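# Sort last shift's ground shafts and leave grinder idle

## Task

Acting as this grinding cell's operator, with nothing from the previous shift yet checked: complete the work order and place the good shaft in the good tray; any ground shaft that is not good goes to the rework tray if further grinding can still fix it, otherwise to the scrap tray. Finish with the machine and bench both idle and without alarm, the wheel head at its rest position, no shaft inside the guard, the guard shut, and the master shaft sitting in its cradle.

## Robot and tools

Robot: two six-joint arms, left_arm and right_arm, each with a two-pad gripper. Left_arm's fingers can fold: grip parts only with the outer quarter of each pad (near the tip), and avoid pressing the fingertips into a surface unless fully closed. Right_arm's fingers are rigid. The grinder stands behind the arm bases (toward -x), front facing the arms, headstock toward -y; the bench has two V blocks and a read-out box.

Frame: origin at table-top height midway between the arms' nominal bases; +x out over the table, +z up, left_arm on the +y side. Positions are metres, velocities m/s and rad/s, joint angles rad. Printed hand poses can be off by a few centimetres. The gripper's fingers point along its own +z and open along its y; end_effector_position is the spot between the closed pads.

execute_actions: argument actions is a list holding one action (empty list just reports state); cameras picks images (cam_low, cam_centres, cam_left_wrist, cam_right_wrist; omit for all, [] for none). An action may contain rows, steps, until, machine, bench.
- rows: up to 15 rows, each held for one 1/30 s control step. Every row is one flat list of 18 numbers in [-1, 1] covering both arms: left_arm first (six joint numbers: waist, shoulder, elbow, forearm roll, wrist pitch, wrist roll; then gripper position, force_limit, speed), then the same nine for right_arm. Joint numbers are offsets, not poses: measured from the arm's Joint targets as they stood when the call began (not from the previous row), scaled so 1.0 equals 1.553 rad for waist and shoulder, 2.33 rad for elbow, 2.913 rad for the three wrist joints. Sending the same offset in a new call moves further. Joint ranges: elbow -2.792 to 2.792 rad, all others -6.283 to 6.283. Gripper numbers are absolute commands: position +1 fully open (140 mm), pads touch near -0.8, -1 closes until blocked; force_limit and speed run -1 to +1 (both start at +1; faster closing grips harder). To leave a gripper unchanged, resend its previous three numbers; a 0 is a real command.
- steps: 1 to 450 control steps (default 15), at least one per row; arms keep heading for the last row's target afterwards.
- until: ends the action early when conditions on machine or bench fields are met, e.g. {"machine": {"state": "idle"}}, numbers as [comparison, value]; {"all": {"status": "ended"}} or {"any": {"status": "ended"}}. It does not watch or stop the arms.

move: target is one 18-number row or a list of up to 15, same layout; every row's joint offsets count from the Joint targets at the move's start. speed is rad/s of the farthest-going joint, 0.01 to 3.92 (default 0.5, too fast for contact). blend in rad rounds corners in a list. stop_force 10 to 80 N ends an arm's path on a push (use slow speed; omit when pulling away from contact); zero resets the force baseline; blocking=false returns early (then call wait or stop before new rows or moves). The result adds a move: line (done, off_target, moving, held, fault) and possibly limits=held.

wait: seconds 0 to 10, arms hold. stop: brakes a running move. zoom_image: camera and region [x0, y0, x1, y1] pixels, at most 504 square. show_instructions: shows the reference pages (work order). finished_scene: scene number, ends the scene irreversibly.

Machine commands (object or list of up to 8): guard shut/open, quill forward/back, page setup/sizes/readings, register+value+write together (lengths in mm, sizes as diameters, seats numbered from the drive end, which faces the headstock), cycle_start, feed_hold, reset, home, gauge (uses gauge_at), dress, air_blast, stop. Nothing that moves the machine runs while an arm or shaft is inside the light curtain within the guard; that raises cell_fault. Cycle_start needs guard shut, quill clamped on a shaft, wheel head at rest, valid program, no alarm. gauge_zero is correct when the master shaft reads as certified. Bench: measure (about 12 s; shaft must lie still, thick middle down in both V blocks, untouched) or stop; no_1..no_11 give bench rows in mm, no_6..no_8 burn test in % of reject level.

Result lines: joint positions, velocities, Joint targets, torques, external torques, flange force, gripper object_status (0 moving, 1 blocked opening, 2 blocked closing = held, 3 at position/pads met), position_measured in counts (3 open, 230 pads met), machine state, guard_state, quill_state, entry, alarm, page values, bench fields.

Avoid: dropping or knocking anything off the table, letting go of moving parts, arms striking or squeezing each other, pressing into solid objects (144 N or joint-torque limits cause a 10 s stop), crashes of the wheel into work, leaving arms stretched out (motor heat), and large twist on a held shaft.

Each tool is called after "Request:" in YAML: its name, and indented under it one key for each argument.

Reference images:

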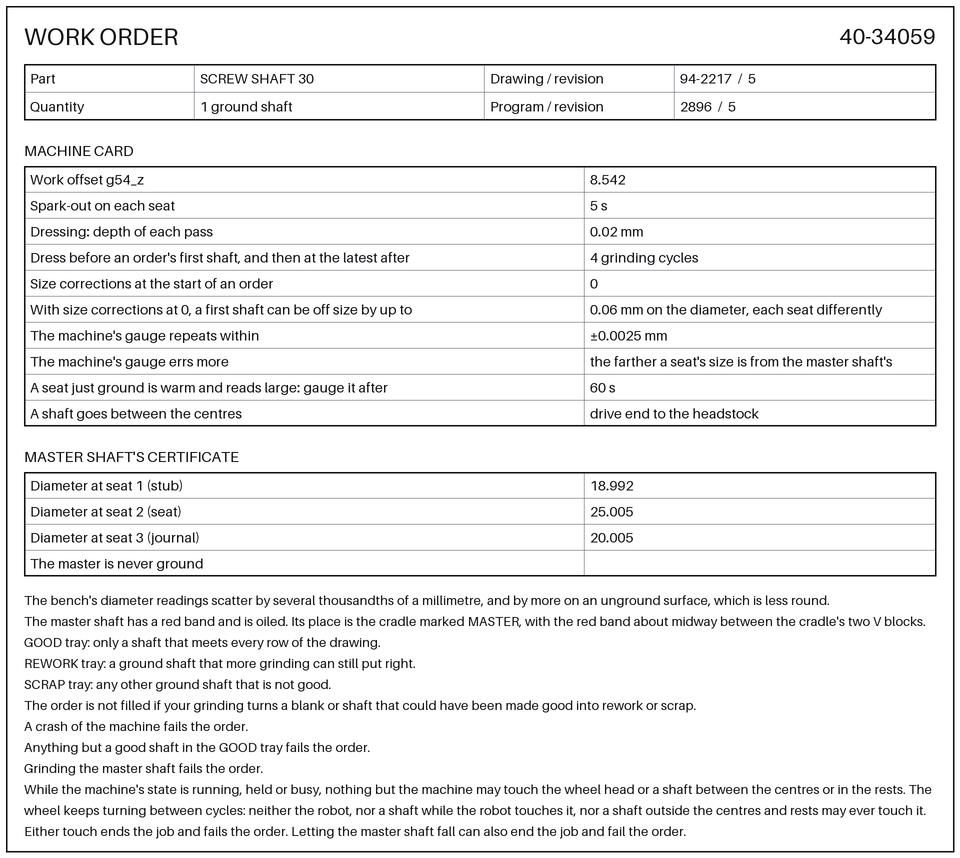

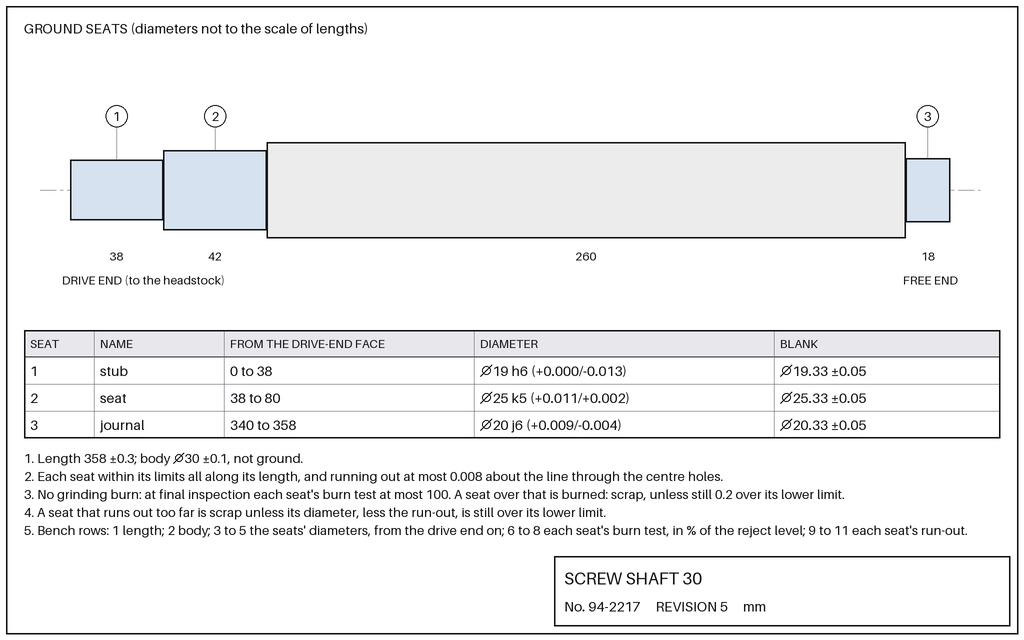

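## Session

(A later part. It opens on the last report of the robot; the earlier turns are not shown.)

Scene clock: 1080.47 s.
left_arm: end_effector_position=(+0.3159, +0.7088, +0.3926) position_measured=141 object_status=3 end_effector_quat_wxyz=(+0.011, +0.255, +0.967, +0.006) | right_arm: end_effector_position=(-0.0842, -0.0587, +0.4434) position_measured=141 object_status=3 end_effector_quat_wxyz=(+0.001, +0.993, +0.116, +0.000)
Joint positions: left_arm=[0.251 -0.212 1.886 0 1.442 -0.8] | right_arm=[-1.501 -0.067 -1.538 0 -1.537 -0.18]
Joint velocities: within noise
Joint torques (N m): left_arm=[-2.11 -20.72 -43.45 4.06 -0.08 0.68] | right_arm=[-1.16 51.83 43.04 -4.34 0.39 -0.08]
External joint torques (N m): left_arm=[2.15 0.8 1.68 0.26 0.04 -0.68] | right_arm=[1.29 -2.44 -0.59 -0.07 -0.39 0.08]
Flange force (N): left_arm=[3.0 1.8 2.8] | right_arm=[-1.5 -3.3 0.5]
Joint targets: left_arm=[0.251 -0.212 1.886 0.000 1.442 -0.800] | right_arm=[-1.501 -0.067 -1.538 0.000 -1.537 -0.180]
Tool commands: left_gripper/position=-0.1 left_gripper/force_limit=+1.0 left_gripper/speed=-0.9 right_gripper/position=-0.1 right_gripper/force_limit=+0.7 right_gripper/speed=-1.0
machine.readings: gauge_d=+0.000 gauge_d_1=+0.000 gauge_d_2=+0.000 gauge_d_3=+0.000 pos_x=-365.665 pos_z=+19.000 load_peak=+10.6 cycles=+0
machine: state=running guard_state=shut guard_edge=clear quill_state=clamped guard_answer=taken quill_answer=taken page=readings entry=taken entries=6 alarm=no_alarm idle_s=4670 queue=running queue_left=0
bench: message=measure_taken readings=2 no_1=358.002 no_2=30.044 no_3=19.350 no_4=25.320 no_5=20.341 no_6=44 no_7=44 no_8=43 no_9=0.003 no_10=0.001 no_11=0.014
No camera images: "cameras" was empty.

Request:
execute_actions:
  actions:
    - {"steps":450,"until":{"machine":{"state":["!=","running"]}}}
  cameras: []

Request:
execute_actions:
  actions:
    - {"steps":450,"until":{"machine":{"state":["!=","running"]}}}
  cameras: []

Request:
execute_actions:
  actions:
    - {"steps":450,"until":{"machine":{"state":["!=","running"]}}}
  cameras: []

Request:
execute_actions:
  actions:
    - {"steps":450,"until":{"machine":{"state":["!=","running"]}}}
  cameras: []

Request:
execute_actions:
  actions:
    - {"steps":450,"until":{"machine":{"state":["!=","running"]}}}
  cameras: []

Request:
execute_actions:
  actions:
    - {"steps":450,"until":{"machine":{"state":["!=","running"]}}}
  cameras: []

Scene clock: 1107.47 s.
left_arm: end_effector_position=(+0.3159, +0.7088, +0.3926) position_measured=141 object_status=3 end_effector_quat_wxyz=(+0.011, +0.255, +0.967, +0.006) | right_arm: end_effector_position=(-0.0842, -0.0587, +0.4434) position_measured=141 object_status=3 end_effector_quat_wxyz=(+0.001, +0.993, +0.116, +0.000)
Joint positions: left_arm=[0.251 -0.212 1.886 0 1.442 -0.8] | right_arm=[-1.501 -0.067 -1.538 0 -1.537 -0.18]
Joint velocities: within noise
Joint torques (N m): left_arm=[-2.3 -20.44 -43.34 4.05 -0.12 0.66] | right_arm=[-0.76 51.69 42.9 -4.14 0.54 -0.19]
External joint torques (N m): left_arm=[2.39 0.2 1.5 0.27 0.08 -0.66] | right_arm=[0.82 -1.76 -0.21 -0.28 -0.54 0.19]
Flange force (N): left_arm=[3.9 1.6 2.4] | right_arm=[-1.1 -2.8 -0.5]
Joint targets: left_arm=[0.251 -0.212 1.886 0.000 1.442 -0.800] | right_arm=[-1.501 -0.067 -1.538 0.000 -1.537 -0.180]
Tool commands: left_gripper/position=-0.1 left_gripper/force_limit=+1.0 left_gripper/speed=-0.9 right_gripper/position=-0.1 right_gripper/force_limit=+0.7 right_gripper/speed=-1.0
machine.readings: gauge_d=+0.000 gauge_d_1=+0.000 gauge_d_2=+0.000 gauge_d_3=+0.000 pos_x=-359.422 pos_z=+59.000 load_peak=+10.6 cycles=+0
machine: state=running guard_state=shut guard_edge=clear quill_state=clamped guard_answer=taken quill_answer=taken page=readings entry=taken entries=6 alarm=no_alarm idle_s=4696 queue=running queue_left=0
bench: message=measure_taken readings=2 no_1=358.002 no_2=30.044 no_3=19.350 no_4=25.320 no_5=20.341 no_6=44 no_7=44 no_8=43 no_9=0.003 no_10=0.001 no_11=0.014
No camera images: "cameras" was empty.

Scene clock: 1122.67 s.
left_arm: end_effector_position=(+0.3159, +0.7088, +0.3926) position_measured=141 object_status=3 end_effector_quat_wxyz=(+0.011, +0.255, +0.967, +0.006) | right_arm: end_effector_position=(-0.0842, -0.0587, +0.4434) position_measured=141 object_status=3 end_effector_quat_wxyz=(+0.001, +0.993, +0.116, +0.000)
Joint positions: left_arm=[0.251 -0.212 1.886 0 1.442 -0.8] | right_arm=[-1.501 -0.067 -1.538 0 -1.537 -0.18]
Joint velocities: within noise
Joint torques (N m): left_arm=[-2.44 -20.88 -43.53 4.04 -0.12 0.67] | right_arm=[-0.58 51.16 42.95 -4.35 0.42 -0.08]
External joint torques (N m): left_arm=[2.53 0.7 1.78 0.28 0.08 -0.67] | right_arm=[0.66 -1.59 -0.4 -0.07 -0.42 0.08]
Flange force (N): left_arm=[3.8 2.2 2.9] | right_arm=[-0.8 -2.1 0.0]
Joint targets: left_arm=[0.251 -0.212 1.886 0.000 1.442 -0.800] | right_arm=[-1.501 -0.067 -1.538 0.000 -1.537 -0.180]
Tool commands: left_gripper/position=-0.1 left_gripper/force_limit=+1.0 left_gripper/speed=-0.9 right_gripper/position=-0.1 right_gripper/force_limit=+0.7 right_gripper/speed=-1.0
machine.readings: gauge_d=+0.000 gauge_d_1=+0.000 gauge_d_2=+0.000 gauge_d_3=+0.000 pos_x=-359.574 pos_z=+59.000 load_peak=+17.1 cycles=+0
machine: state=running guard_state=shut guard_edge=clear quill_state=clamped guard_answer=taken quill_answer=taken page=readings entry=taken entries=6 alarm=no_alarm idle_s=4711 queue=running queue_left=0
bench: message=measure_taken readings=2 no_1=358.002 no_2=30.044 no_3=19.350 no_4=25.320 no_5=20.341 no_6=44 no_7=44 no_8=43 no_9=0.003 no_10=0.001 no_11=0.014
No camera images: "cameras" was empty.

Scene clock: 1137.87 s.
left_arm: end_effector_position=(+0.3159, +0.7088, +0.3926) position_measured=141 object_status=3 end_effector_quat_wxyz=(+0.011, +0.255, +0.967, +0.006) | right_arm: end_effector_position=(-0.0842, -0.0587, +0.4434) position_measured=141 object_status=3 end_effector_quat_wxyz=(+0.001, +0.993, +0.116, +0.000)
Joint positions: left_arm=[0.251 -0.212 1.886 0 1.442 -0.8] | right_arm=[-1.501 -0.067 -1.538 0 -1.537 -0.18]
Joint velocities: within noise
Joint torques (N m): left_arm=[-2.33 -20.62 -43.47 4.04 -0.13 0.65] | right_arm=[-0.4 51.89 42.88 -4.25 0.43 -0.06]
External joint torques (N m): left_arm=[2.41 0.58 1.75 0.29 0.09 -0.65] | right_arm=[0.54 -2.39 -0.3 -0.16 -0.43 0.06]
Flange force (N): left_arm=[3.8 1.9 2.8] | right_arm=[-0.2 -3.5 -0.1]
Joint targets: left_arm=[0.251 -0.212 1.886 0.000 1.442 -0.800] | right_arm=[-1.501 -0.067 -1.538 0.000 -1.537 -0.180]
Tool commands: left_gripper/position=-0.1 left_gripper/force_limit=+1.0 left_gripper/speed=-0.9 right_gripper/position=-0.1 right_gripper/force_limit=+0.7 right_gripper/speed=-1.0
machine.readings: gauge_d=+0.000 gauge_d_1=+0.000 gauge_d_2=+0.000 gauge_d_3=+0.000 pos_x=-359.624 pos_z=+59.000 load_peak=+17.1 cycles=+0
machine: state=running guard_state=shut guard_edge=clear quill_state=clamped guard_answer=taken quill_answer=taken page=readings entry=taken entries=6 alarm=no_alarm idle_s=4726 queue=running queue_left=0
bench: message=measure_taken readings=2 no_1=358.002 no_2=30.044 no_3=19.350 no_4=25.320 no_5=20.341 no_6=44 no_7=44 no_8=43 no_9=0.003 no_10=0.001 no_11=0.014
No camera images: "cameras" was empty.

Scene clock: 1153.07 s.
left_arm: end_effector_position=(+0.3159, +0.7088, +0.3926) position_measured=141 object_status=3 end_effector_quat_wxyz=(+0.011, +0.255, +0.967, +0.006) | right_arm: end_effector_position=(-0.0842, -0.0587, +0.4434) position_measured=141 object_status=3 end_effector_quat_wxyz=(+0.001, +0.993, +0.116, +0.000)
Joint positions: left_arm=[0.251 -0.212 1.886 0 1.442 -0.8] | right_arm=[-1.501 -0.067 -1.538 0 -1.537 -0.18]
Joint velocities: within noise
Joint torques (N m): left_arm=[-2.04 -20.61 -43.31 4.03 -0.13 0.68] | right_arm=[-0.65 51.87 42.97 -4.26 0.52 -0.13]
External joint torques (N m): left_arm=[2.11 0.53 1.48 0.31 0.09 -0.68] | right_arm=[0.79 -2.55 -0.48 -0.15 -0.51 0.13]
Flange force (N): left_arm=[3.1 1.6 2.4] | right_arm=[-0.7 -3.5 0.0]
Joint targets: left_arm=[0.251 -0.212 1.886 0.000 1.442 -0.800] | right_arm=[-1.501 -0.067 -1.538 0.000 -1.537 -0.180]
Tool commands: left_gripper/position=-0.1 left_gripper/force_limit=+1.0 left_gripper/speed=-0.9 right_gripper/position=-0.1 right_gripper/force_limit=+0.7 right_gripper/speed=-1.0
machine.readings: gauge_d=+0.000 gauge_d_1=+0.000 gauge_d_2=+0.000 gauge_d_3=+0.000 pos_x=-359.654 pos_z=+59.000 load_peak=+17.1 cycles=+0
machine: state=running guard_state=shut guard_edge=clear quill_state=clamped guard_answer=taken quill_answer=taken page=readings entry=taken entries=6 alarm=no_alarm idle_s=4742 queue=running queue_left=0
bench: message=measure_taken readings=2 no_1=358.002 no_2=30.044 no_3=19.350 no_4=25.320 no_5=20.341 no_6=44 no_7=44 no_8=43 no_9=0.003 no_10=0.001 no_11=0.014
No camera images: "cameras" was empty.

Scene clock: 1168.27 s.
left_arm: end_effector_position=(+0.3159, +0.7088, +0.3926) position_measured=141 object_status=3 end_effector_quat_wxyz=(+0.011, +0.255, +0.967, +0.006) | right_arm: end_effector_position=(-0.0842, -0.0587, +0.4434) position_measured=141 object_status=3 end_effector_quat_wxyz=(+0.001, +0.993, +0.116, +0.000)
Joint positions: left_arm=[0.251 -0.212 1.886 0 1.442 -0.8] | right_arm=[-1.501 -0.067 -1.538 0 -1.537 -0.18]
Joint velocities: within noise
Joint torques (N m): left_arm=[-2.19 -20.59 -43.34 4.04 -0.1 0.68] | right_arm=[-1.13 51.26 43.12 -4.29 0.52 -0.11]
External joint torques (N m): left_arm=[2.26 0.56 1.69 0.27 0.07 -0.67] | right_arm=[1.3 -2.14 -0.68 -0.11 -0.51 0.11]
Flange force (N): left_arm=[3.5 1.7 2.8] | right_arm=[-1.8 -2.7 0.4]
Joint targets: left_arm=[0.251 -0.212 1.886 0.000 1.442 -0.800] | right_arm=[-1.501 -0.067 -1.538 0.000 -1.537 -0.180]
Tool commands: left_gripper/position=-0.1 left_gripper/force_limit=+1.0 left_gripper/speed=-0.9 right_gripper/position=-0.1 right_gripper/force_limit=+0.7 right_gripper/speed=-1.0
machine.readings: gauge_d=+0.000 gauge_d_1=+0.000 gauge_d_2=+0.000 gauge_d_3=+0.000 pos_x=-348.100 pos_z=+349.000 load_peak=+17.1 cycles=+0
machine: state=running guard_state=shut guard_edge=clear quill_state=clamped guard_answer=taken quill_answer=taken page=readings entry=taken entries=6 alarm=no_alarm idle_s=4757 queue=running queue_left=0
bench: message=measure_taken readings=2 no_1=358.002 no_2=30.044 no_3=19.350 no_4=25.320 no_5=20.341 no_6=44 no_7=44 no_8=43 no_9=0.003 no_10=0.001 no_11=0.014
No camera images: "cameras" was empty.

Scene clock: 1183.47 s.
left_arm: end_effector_position=(+0.3159, +0.7088, +0.3926) position_measured=141 object_status=3 end_effector_quat_wxyz=(+0.011, +0.255, +0.967, +0.006) | right_arm: end_effector_position=(-0.0842, -0.0587, +0.4434) position_measured=141 object_status=3 end_effector_quat_wxyz=(+0.001, +0.993, +0.116, +0.000)
Joint positions: left_arm=[0.251 -0.212 1.886 0 1.442 -0.8] | right_arm=[-1.501 -0.067 -1.538 0 -1.537 -0.18]
Joint velocities: within noise
Joint torques (N m): left_arm=[-2.38 -20.76 -43.45 4.04 -0.11 0.63] | right_arm=[-0.3 52.11 42.74 -4.29 0.56 -0.11]
External joint torques (N m): left_arm=[2.45 0.76 1.71 0.28 0.07 -0.63] | right_arm=[0.53 -3.48 -0.48 -0.1 -0.55 0.11]
Flange force (N): left_arm=[3.6 2.3 2.8] | right_arm=[0.1 -4.9 0.0]
Joint targets: left_arm=[0.251 -0.212 1.886 0.000 1.442 -0.800] | right_arm=[-1.501 -0.067 -1.538 0.000 -1.537 -0.180]
Tool commands: left_gripper/position=-0.1 left_gripper/force_limit=+1.0 left_gripper/speed=-0.9 right_gripper/position=-0.1 right_gripper/force_limit=+0.7 right_gripper/speed=-1.0
machine.readings: gauge_d=+0.000 gauge_d_1=+0.000 gauge_d_2=+0.000 gauge_d_3=+0.000 pos_x=-364.436 pos_z=+349.000 load_peak=+17.1 cycles=+0
machine: state=running guard_state=shut guard_edge=clear quill_state=clamped guard_answer=taken quill_answer=taken page=readings entry=taken entries=6 alarm=no_alarm idle_s=4772 queue=running queue_left=0
bench: message=measure_taken readings=2 no_1=358.002 no_2=30.044 no_3=19.350 no_4=25.320 no_5=20.341 no_6=44 no_7=44 no_8=43 no_9=0.003 no_10=0.001 no_11=0.014
No camera images: "cameras" was empty.

Request:
execute_actions:
  actions:
    - {"steps":450,"until":{"machine":{"state":["!=","running"]}}}
  cameras: []

Request:
execute_actions:
  actions:
    - {"steps":450,"until":{"machine":{"state":["!=","running"]}}}
  cameras: []

Request:
execute_actions:
  actions:
    - {"steps":450,"until":{"machine":{"state":["!=","running"]}}}
  cameras: []

Request:
execute_actions:
  actions:
    - {"steps":450,"until":{"machine":{"state":["!=","running"]}}}
  cameras: []

Scene clock: 1207.33 s.
left_arm: end_effector_position=(+0.3159, +0.7088, +0.3926) position_measured=141 object_status=3 end_effector_quat_wxyz=(+0.011, +0.255, +0.967, +0.006) | right_arm: end_effector_position=(-0.0842, -0.0587, +0.4434) position_measured=141 object_status=3 end_effector_quat_wxyz=(+0.001, +0.993, +0.116, +0.000)
Joint positions: left_arm=[0.251 -0.212 1.886 0 1.442 -0.8] | right_arm=[-1.501 -0.067 -1.538 0 -1.537 -0.18]
Joint velocities: within noise
Joint torques (N m): left_arm=[-2.6 -20.56 -43.33 4.02 -0.1 0.74] | right_arm=[-0.64 51.59 42.86 -4.28 0.46 -0.13]
External joint torques (N m): left_arm=[2.62 0.81 1.57 0.31 0.05 -0.74] | right_arm=[0.79 -2.31 -0.37 -0.13 -0.46 0.13]
Flange force (N): left_arm=[3.6 2.6 2.7] | right_arm=[-0.8 -3.3 -0.1]
Joint targets: left_arm=[0.251 -0.212 1.886 0.000 1.442 -0.800] | right_arm=[-1.501 -0.067 -1.538 0.000 -1.537 -0.180]
Tool commands: left_gripper/position=-0.1 left_gripper/force_limit=+1.0 left_gripper/speed=-0.9 right_gripper/position=-0.1 right_gripper/force_limit=+0.7 right_gripper/speed=-1.0
machine.readings: gauge_d=+0.000 gauge_d_1=+0.000 gauge_d_2=+0.000 gauge_d_3=+0.000 pos_x=-364.617 pos_z=+349.000 load_peak=+17.1 cycles=+0
machine: state=running guard_state=shut guard_edge=clear quill_state=clamped guard_answer=taken quill_answer=taken page=readings entry=taken entries=6 alarm=no_alarm idle_s=4795 queue=running queue_left=0
bench: message=measure_taken readings=2 no_1=358.002 no_2=30.044 no_3=19.350 no_4=25.320 no_5=20.341 no_6=44 no_7=44 no_8=43 no_9=0.003 no_10=0.001 no_11=0.014
No camera images: "cameras" was empty.

Scene clock: 1222.53 s.
left_arm: end_effector_position=(+0.3159, +0.7088, +0.3926) position_measured=141 object_status=3 end_effector_quat_wxyz=(+0.011, +0.255, +0.967, +0.006) | right_arm: end_effector_position=(-0.0842, -0.0587, +0.4434) position_measured=141 object_status=3 end_effector_quat_wxyz=(+0.001, +0.993, +0.116, +0.000)
Joint positions: left_arm=[0.251 -0.212 1.886 0 1.442 -0.8] | right_arm=[-1.501 -0.067 -1.538 0 -1.537 -0.18]
Joint velocities: within noise
Joint torques (N m): left_arm=[-2.27 -20.34 -43.42 4.02 -0.07 0.66] | right_arm=[-0.79 52.35 42.5 -4.17 0.56 -0.05]
External joint torques (N m): left_arm=[2.36 0.11 1.6 0.31 0.03 -0.66] | right_arm=[0.96 -3.32 -0.12 -0.22 -0.56 0.05]
Flange force (N): left_arm=[4.1 1.4 2.6] | right_arm=[-0.4 -5.4 -0.6]
Joint targets: left_arm=[0.251 -0.212 1.886 0.000 1.442 -0.800] | right_arm=[-1.501 -0.067 -1.538 0.000 -1.537 -0.180]
Tool commands: left_gripper/position=-0.1 left_gripper/force_limit=+1.0 left_gripper/speed=-0.9 right_gripper/position=-0.1 right_gripper/force_limit=+0.7 right_gripper/speed=-1.0
machine.readings: gauge_d=+0.000 gauge_d_1=+0.000 gauge_d_2=+0.000 gauge_d_3=+0.000 pos_x=-364.647 pos_z=+349.000 load_peak=+17.1 cycles=+0
machine: state=running guard_state=shut guard_edge=clear quill_state=clamped guard_answer=taken quill_answer=taken page=readings entry=taken entries=6 alarm=no_alarm idle_s=4810 queue=running queue_left=0
bench: message=measure_taken readings=2 no_1=358.002 no_2=30.044 no_3=19.350 no_4=25.320 no_5=20.341 no_6=44 no_7=44 no_8=43 no_9=0.003 no_10=0.001 no_11=0.014
No camera images: "cameras" was empty.

Scene clock: 1237.73 s.
left_arm: end_effector_position=(+0.3159, +0.7088, +0.3926) position_measured=141 object_status=3 end_effector_quat_wxyz=(+0.011, +0.255, +0.967, +0.006) | right_arm: end_effector_position=(-0.0842, -0.0587, +0.4434) position_measured=141 object_status=3 end_effector_quat_wxyz=(+0.001, +0.993, +0.116, +0.000)
Joint positions: left_arm=[0.251 -0.212 1.886 0 1.442 -0.8] | right_arm=[-1.501 -0.067 -1.538 0 -1.537 -0.18]
Joint velocities: within noise
Joint torques (N m): left_arm=[-2.25 -20.37 -43.47 4.06 -0.16 0.67] | right_arm=[-0.43 52.42 42.74 -4.31 0.44 -0.13]
External joint torques (N m): left_arm=[2.3 0.45 1.77 0.26 0.12 -0.67] | right_arm=[0.56 -2.99 -0.25 -0.09 -0.44 0.13]
Flange force (N): left_arm=[3.8 1.5 2.8] | right_arm=[-0.1 -4.5 -0.2]
Joint targets: left_arm=[0.251 -0.212 1.886 0.000 1.442 -0.800] | right_arm=[-1.501 -0.067 -1.538 0.000 -1.537 -0.180]
Tool commands: left_gripper/position=-0.1 left_gripper/force_limit=+1.0 left_gripper/speed=-0.9 right_gripper/position=-0.1 right_gripper/force_limit=+0.7 right_gripper/speed=-1.0
machine.readings: gauge_d=+0.000 gauge_d_1=+0.000 gauge_d_2=+0.000 gauge_d_3=+0.000 pos_x=+0.000 pos_z=+330.090 load_peak=+17.1 cycles=+0
machine: state=running guard_state=shut guard_edge=clear quill_state=clamped guard_answer=taken quill_answer=taken page=readings entry=taken entries=6 alarm=no_alarm idle_s=4825 queue=running queue_left=0
bench: message=measure_taken readings=2 no_1=358.002 no_2=30.044 no_3=19.350 no_4=25.320 no_5=20.341 no_6=44 no_7=44 no_8=43 no_9=0.003 no_10=0.001 no_11=0.014
No camera images: "cameras" was empty.

Scene clock: 1242.20 s.
left_arm: end_effector_position=(+0.3159, +0.7088, +0.3926) position_measured=141 object_status=3 end_effector_quat_wxyz=(+0.011, +0.255, +0.967, +0.006) | right_arm: end_effector_position=(-0.0842, -0.0587, +0.4434) position_measured=141 object_status=3 end_effector_quat_wxyz=(+0.001, +0.993, +0.116, +0.000)
Joint positions: left_arm=[0.251 -0.212 1.886 0 1.442 -0.8] | right_arm=[-1.501 -0.067 -1.538 0 -1.537 -0.18]
Joint velocities: within noise
Joint torques (N m): left_arm=[-2.19 -20.58 -43.34 4.03 -0.06 0.64] | right_arm=[-0.79 51.4 43.14 -4.24 0.52 0.04]
External joint torques (N m): left_arm=[2.31 0.21 1.53 0.29 0.02 -0.63] | right_arm=[1 -2.57 -0.81 -0.15 -0.51 -0.04]
Flange force (N): left_arm=[3.9 1.5 2.5] | right_arm=[-0.9 -3.0 0.6]
Joint targets: left_arm=[0.251 -0.212 1.886 0.000 1.442 -0.800] | right_arm=[-1.501 -0.067 -1.538 0.000 -1.537 -0.180]
Tool commands: left_gripper/position=-0.1 left_gripper/force_limit=+1.0 left_gripper/speed=-0.9 right_gripper/position=-0.1 right_gripper/force_limit=+0.7 right_gripper/speed=-1.0
machine.readings: gauge_d=+0.000 gauge_d_1=+0.000 gauge_d_2=+0.000 gauge_d_3=+0.000 pos_x=+0.000 pos_z=+0.000 load_peak=+17.1 cycles=+1
machine: state=done guard_state=shut guard_edge=clear quill_state=clamped guard_answer=taken quill_answer=taken page=readings entry=taken entries=6 alarm=no_alarm idle_s=0 queue=done queue_left=0
bench: message=measure_taken readings=2 no_1=358.002 no_2=30.044 no_3=19.350 no_4=25.320 no_5=20.341 no_6=44 no_7=44 no_8=43 no_9=0.003 no_10=0.001 no_11=0.014
No camera images: "cameras" was empty.

Request:
wait:
  seconds: 10
  cameras: []

Request:
execute_actions:
  actions:
    - {"steps":450,"until":{"machine":{"idle_s":[">=",64]}}}
  cameras: []

Request:
execute_actions:
  actions:
    - {"steps":450,"until":{"machine":{"idle_s":[">=",64]}}}
  cameras: []

Request:
execute_actions:
  actions:
    - {"steps":450,"until":{"machine":{"idle_s":[">=",64]}}}
  cameras: []

Request:
execute_actions:
  actions:
    - {"steps":450,"until":{"machine":{"idle_s":[">=",64]}}}
  cameras: []

Request:
execute_actions:
  actions:
    - {"machine":[{"register":"gauge_at","value":1,"write":true,"gauge":true,"page":"readings"},{"register":"gauge_at","value":2,"write":true,"gauge":true},{"register":"gauge_at","value":3,"write":true,"gauge":true}],"steps":450,"until":{"machine":{"queue":["!=","running"]}}}
  cameras: []

Request:
execute_actions:
  actions:
    - {"machine":[{"register":"gauge_at","value":1,"write":true,"gauge":true,"page":"readings"},{"register":"gauge_at","value":2,"write":true,"gauge":true},{"register":"gauge_at","value":3,"write":true,"gauge":true}],"steps":450,"until":{"machine":{"queue":["!=","running"]}}}
  cameras: []

Scene clock: 1262.70 s.
left_arm: end_effector_position=(+0.3159, +0.7088, +0.3926) position_measured=141 object_status=3 end_effector_quat_wxyz=(+0.011, +0.255, +0.967, +0.006) | right_arm: end_effector_position=(-0.0842, -0.0587, +0.4434) position_measured=141 object_status=3 end_effector_quat_wxyz=(+0.001, +0.993, +0.116, +0.000)
Joint positions: left_arm=[0.251 -0.212 1.886 0 1.442 -0.8] | right_arm=[-1.501 -0.067 -1.538 0 -1.537 -0.18]
Joint velocities: within noise
Joint torques (N m): left_arm=[-2.17 -20.34 -43.37 4.09 -0.13 0.64] | right_arm=[-0.82 52.1 42.76 -4.27 0.51 -0.04]
External joint torques (N m): left_arm=[2.28 0.01 1.54 0.24 0.09 -0.64] | right_arm=[1.04 -3.33 -0.5 -0.12 -0.5 0.04]
Flange force (N): left_arm=[4.1 1.2 2.3] | right_arm=[-0.7 -4.8 0.1]
Joint targets: left_arm=[0.251 -0.212 1.886 0.000 1.442 -0.800] | right_arm=[-1.501 -0.067 -1.538 0.000 -1.537 -0.180]
Tool commands: left_gripper/position=-0.1 left_gripper/force_limit=+1.0 left_gripper/speed=-0.9 right_gripper/position=-0.1 right_gripper/force_limit=+0.7 right_gripper/speed=-1.0
machine.readings: gauge_d=+0.000 gauge_d_1=+0.000 gauge_d_2=+0.000 gauge_d_3=+0.000 pos_x=+0.000 pos_z=+0.000 load_peak=+17.1 cycles=+1
machine: state=done guard_state=shut guard_edge=clear quill_state=clamped guard_answer=taken quill_answer=taken page=readings entry=taken entries=6 alarm=no_alarm idle_s=21 queue=done queue_left=0
bench: message=measure_taken readings=2 no_1=358.002 no_2=30.044 no_3=19.350 no_4=25.320 no_5=20.341 no_6=44 no_7=44 no_8=43 no_9=0.003 no_10=0.001 no_11=0.014
wait: 10.00 s; at rest from the start
No camera images: "cameras" was empty.

Scene clock: 1277.90 s.
left_arm: end_effector_position=(+0.3159, +0.7088, +0.3926) position_measured=141 object_status=3 end_effector_quat_wxyz=(+0.011, +0.255, +0.967, +0.006) | right_arm: end_effector_position=(-0.0842, -0.0587, +0.4434) position_measured=141 object_status=3 end_effector_quat_wxyz=(+0.001, +0.993, +0.116, +0.000)
Joint positions: left_arm=[0.251 -0.212 1.886 0 1.442 -0.8] | right_arm=[-1.501 -0.067 -1.538 0 -1.537 -0.18]
Joint velocities: within noise
Joint torques (N m): left_arm=[-2.05 -20.46 -43.45 4.03 -0.06 0.66] | right_arm=[-0.45 51.67 42.44 -4.23 0.48 -0.16]
External joint torques (N m): left_arm=[2.12 0.41 1.69 0.29 0.02 -0.66] | right_arm=[0.66 -3.02 -0.21 -0.15 -0.48 0.16]
Flange force (N): left_arm=[3.4 1.2 2.8] | right_arm=[-0.3 -4.7 -0.3]
Joint targets: left_arm=[0.251 -0.212 1.886 0.000 1.442 -0.800] | right_arm=[-1.501 -0.067 -1.538 0.000 -1.537 -0.180]
Tool commands: left_gripper/position=-0.1 left_gripper/force_limit=+1.0 left_gripper/speed=-0.9 right_gripper/position=-0.1 right_gripper/force_limit=+0.7 right_gripper/speed=-1.0
machine.readings: gauge_d=+0.000 gauge_d_1=+0.000 gauge_d_2=+0.000 gauge_d_3=+0.000 pos_x=+0.000 pos_z=+0.000 load_peak=+17.1 cycles=+1
machine: state=done guard_state=shut guard_edge=clear quill_state=clamped guard_answer=taken quill_answer=taken page=readings entry=taken entries=6 alarm=no_alarm idle_s=36 queue=done queue_left=0
bench: message=measure_taken readings=2 no_1=358.002 no_2=30.044 no_3=19.350 no_4=25.320 no_5=20.341 no_6=44 no_7=44 no_8=43 no_9=0.003 no_10=0.001 no_11=0.014
No camera images: "cameras" was empty.

Scene clock: 1293.10 s.
left_arm: end_effector_position=(+0.3159, +0.7088, +0.3926) position_measured=141 object_status=3 end_effector_quat_wxyz=(+0.011, +0.255, +0.967, +0.006) | right_arm: end_effector_position=(-0.0842, -0.0587, +0.4434) position_measured=141 object_status=3 end_effector_quat_wxyz=(+0.001, +0.993, +0.116, +0.000)
Joint positions: left_arm=[0.251 -0.212 1.886 0 1.442 -0.8] | right_arm=[-1.501 -0.067 -1.538 0 -1.537 -0.18]
Joint velocities: within noise
Joint torques (N m): left_arm=[-2.12 -20.6 -43.37 4.05 -0.07 0.68] | right_arm=[-1.23 51.57 42.73 -4.28 0.53 -0.18]
External joint torques (N m): left_arm=[2.16 0.7 1.68 0.26 0.03 -0.68] | right_arm=[1.42 -2.58 -0.34 -0.12 -0.52 0.18]
Flange force (N): left_arm=[3.1 1.7 2.8] | right_arm=[-1.8 -4.0 -0.2]
Joint targets: left_arm=[0.251 -0.212 1.886 0.000 1.442 -0.800] | right_arm=[-1.501 -0.067 -1.538 0.000 -1.537 -0.180]
Tool commands: left_gripper/position=-0.1 left_gripper/force_limit=+1.0 left_gripper/speed=-0.9 right_gripper/position=-0.1 right_gripper/force_limit=+0.7 right_gripper/speed=-1.0
machine.readings: gauge_d=+0.000 gauge_d_1=+0.000 gauge_d_2=+0.000 gauge_d_3=+0.000 pos_x=+0.000 pos_z=+0.000 load_peak=+17.1 cycles=+1
machine: state=done guard_state=shut guard_edge=clear quill_state=clamped guard_answer=taken quill_answer=taken page=readings entry=taken entries=6 alarm=no_alarm idle_s=51 queue=done queue_left=0
bench: message=measure_taken readings=2 no_1=358.002 no_2=30.044 no_3=19.350 no_4=25.320 no_5=20.341 no_6=44 no_7=44 no_8=43 no_9=0.003 no_10=0.001 no_11=0.014
No camera images: "cameras" was empty.

Scene clock: 1306.30 s.
left_arm: end_effector_position=(+0.3159, +0.7088, +0.3926) position_measured=141 object_status=3 end_effector_quat_wxyz=(+0.011, +0.255, +0.967, +0.006) | right_arm: end_effector_position=(-0.0842, -0.0587, +0.4434) position_measured=141 object_status=3 end_effector_quat_wxyz=(+0.001, +0.993, +0.116, +0.000)
Joint positions: left_arm=[0.251 -0.212 1.886 0 1.442 -0.8] | right_arm=[-1.501 -0.067 -1.538 0 -1.537 -0.18]
Joint velocities: within noise
Joint torques (N m): left_arm=[-2.24 -20.57 -43.36 4.04 -0.09 0.67] | right_arm=[-1 51.39 43.26 -4.3 0.46 -0.09]
External joint torques (N m): left_arm=[2.26 0.79 1.65 0.27 0.05 -0.67] | right_arm=[1.18 -2.38 -0.91 -0.09 -0.45 0.09]
Flange force (N): left_arm=[3.2 2.0 2.8] | right_arm=[-1.5 -2.6 0.9]
Joint targets: left_arm=[0.251 -0.212 1.886 0.000 1.442 -0.800] | right_arm=[-1.501 -0.067 -1.538 0.000 -1.537 -0.180]
Tool commands: left_gripper/position=-0.1 left_gripper/force_limit=+1.0 left_gripper/speed=-0.9 right_gripper/position=-0.1 right_gripper/force_limit=+0.7 right_gripper/speed=-1.0
machine.readings: gauge_d=+0.000 gauge_d_1=+0.000 gauge_d_2=+0.000 gauge_d_3=+0.000 pos_x=+0.000 pos_z=+0.000 load_peak=+17.1 cycles=+1
machine: state=done guard_state=shut guard_edge=clear quill_state=clamped guard_answer=taken quill_answer=taken page=readings entry=taken entries=6 alarm=no_alarm idle_s=64 queue=done queue_left=0
bench: message=measure_taken readings=2 no_1=358.002 no_2=30.044 no_3=19.350 no_4=25.320 no_5=20.341 no_6=44 no_7=44 no_8=43 no_9=0.003 no_10=0.001 no_11=0.014
No camera images: "cameras" was empty.

Scene clock: 1306.53 s.
left_arm: end_effector_position=(+0.3159, +0.7088, +0.3926) position_measured=141 object_status=3 end_effector_quat_wxyz=(+0.011, +0.255, +0.967, +0.006) | right_arm: end_effector_position=(-0.0842, -0.0587, +0.4434) position_measured=141 object_status=3 end_effector_quat_wxyz=(+0.001, +0.993, +0.116, +0.000)
Joint positions: left_arm=[0.251 -0.212 1.886 0 1.442 -0.8] | right_arm=[-1.501 -0.067 -1.538 0 -1.537 -0.18]
Joint velocities: within noise
Joint torques (N m): left_arm=[-2.12 -20.44 -43.58 4.06 -0.13 0.63] | right_arm=[-1.13 51.24 42.88 -4.26 0.48 -0.14]
External joint torques (N m): left_arm=[2.25 0.04 1.79 0.27 0.1 -0.63] | right_arm=[1.22 -1.69 -0.38 -0.15 -0.49 0.14]
Flange force (N): left_arm=[4.2 0.9 2.8] | right_arm=[-1.7 -2.5 -0.1]
Joint targets: left_arm=[0.251 -0.212 1.886 0.000 1.442 -0.800] | right_arm=[-1.501 -0.067 -1.538 0.000 -1.537 -0.180]
Tool commands: left_gripper/position=-0.1 left_gripper/force_limit=+1.0 left_gripper/speed=-0.9 right_gripper/position=-0.1 right_gripper/force_limit=+0.7 right_gripper/speed=-1.0
machine.readings: gauge_d=+0.000 gauge_d_1=+0.000 gauge_d_2=+0.000 gauge_d_3=+0.000 pos_x=+0.000 pos_z=+0.000 load_peak=+17.1 cycles=+1
machine: state=done guard_state=shut guard_edge=clear quill_state=clamped guard_answer=taken quill_answer=taken page=readings entry=taken entries=6 alarm=no_alarm idle_s=64 queue=done queue_left=0
bench: message=measure_taken readings=2 no_1=358.002 no_2=30.044 no_3=19.350 no_4=25.320 no_5=20.341 no_6=44 no_7=44 no_8=43 no_9=0.003 no_10=0.001 no_11=0.014
No camera images: "cameras" was empty.

Scene clock: 1318.87 s.
left_arm: end_effector_position=(+0.3159, +0.7088, +0.3926) position_measured=141 object_status=3 end_effector_quat_wxyz=(+0.011, +0.255, +0.967, +0.006) | right_arm: end_effector_position=(-0.0842, -0.0587, +0.4434) position_measured=141 object_status=3 end_effector_quat_wxyz=(+0.001, +0.993, +0.116, +0.000)
Joint positions: left_arm=[0.251 -0.212 1.886 0 1.442 -0.8] | right_arm=[-1.501 -0.067 -1.538 0 -1.537 -0.18]
Joint velocities: within noise
Joint torques (N m): left_arm=[-2.31 -20.73 -43.47 4.03 -0.11 0.68] | right_arm=[-0.67 51.56 42.94 -4.3 0.42 -0.06]
External joint torques (N m): left_arm=[2.35 0.81 1.71 0.29 0.07 -0.68] | right_arm=[0.73 -1.81 -0.44 -0.11 -0.43 0.06]
Flange force (N): left_arm=[3.4 2.1 2.8] | right_arm=[-0.8 -2.4 0.1]
Joint targets: left_arm=[0.251 -0.212 1.886 0.000 1.442 -0.800] | right_arm=[-1.501 -0.067 -1.538 0.000 -1.537 -0.180]
Tool commands: left_gripper/position=-0.1 left_gripper/force_limit=+1.0 left_gripper/speed=-0.9 right_gripper/position=-0.1 right_gripper/force_limit=+0.7 right_gripper/speed=-1.0
machine.readings: gauge_d=+20.094 gauge_d_1=+19.097 gauge_d_2=+25.110 gauge_d_3=+20.094 pos_x=+0.000 pos_z=+0.000 load_peak=+17.1 cycles=+1
machine: state=done guard_state=shut guard_edge=clear quill_state=clamped guard_answer=taken quill_answer=taken page=readings entry=taken entries=12 alarm=no_alarm idle_s=76 queue=done queue_left=0
bench: message=measure_taken readings=2 no_1=358.002 no_2=30.044 no_3=19.350 no_4=25.320 no_5=20.341 no_6=44 no_7=44 no_8=43 no_9=0.003 no_10=0.001 no_11=0.014
No camera images: "cameras" was empty.

Scene clock: 1331.20 s.
left_arm: end_effector_position=(+0.3159, +0.7088, +0.3926) position_measured=141 object_status=3 end_effector_quat_wxyz=(+0.011, +0.255, +0.967, +0.006) | right_arm: end_effector_position=(-0.0842, -0.0587, +0.4434) position_measured=141 object_status=3 end_effector_quat_wxyz=(+0.001, +0.993, +0.116, +0.000)
Joint positions: left_arm=[0.251 -0.212 1.886 0 1.442 -0.8] | right_arm=[-1.501 -0.067 -1.538 0 -1.537 -0.18]
Joint velocities: within noise
Joint torques (N m): left_arm=[-2.14 -20.3 -43.41 4.05 -0.17 0.66] | right_arm=[-1.23 51.58 42.5 -4.29 0.47 -0.1]
External joint torques (N m): left_arm=[2.27 -0.1 1.6 0.28 0.14 -0.66] | right_arm=[1.35 -1.96 0.06 -0.12 -0.47 0.1]
Flange force (N): left_arm=[4.2 0.9 2.3] | right_arm=[-1.6 -3.7 -0.8]
Joint targets: left_arm=[0.251 -0.212 1.886 0.000 1.442 -0.800] | right_arm=[-1.501 -0.067 -1.538 0.000 -1.537 -0.180]
Tool commands: left_gripper/position=-0.1 left_gripper/force_limit=+1.0 left_gripper/speed=-0.9 right_gripper/position=-0.1 right_gripper/force_limit=+0.7 right_gripper/speed=-1.0
machine.readings: gauge_d=+20.095 gauge_d_1=+19.097 gauge_d_2=+25.110 gauge_d_3=+20.095 pos_x=+0.000 pos_z=+0.000 load_peak=+17.1 cycles=+1
machine: state=done guard_state=shut guard_edge=clear quill_state=clamped guard_answer=taken quill_answer=taken page=readings entry=taken entries=18 alarm=no_alarm idle_s=88 queue=done queue_left=0
bench: message=measure_taken readings=2 no_1=358.002 no_2=30.044 no_3=19.350 no_4=25.320 no_5=20.341 no_6=44 no_7=44 no_8=43 no_9=0.003 no_10=0.001 no_11=0.014
No camera images: "cameras" was empty.


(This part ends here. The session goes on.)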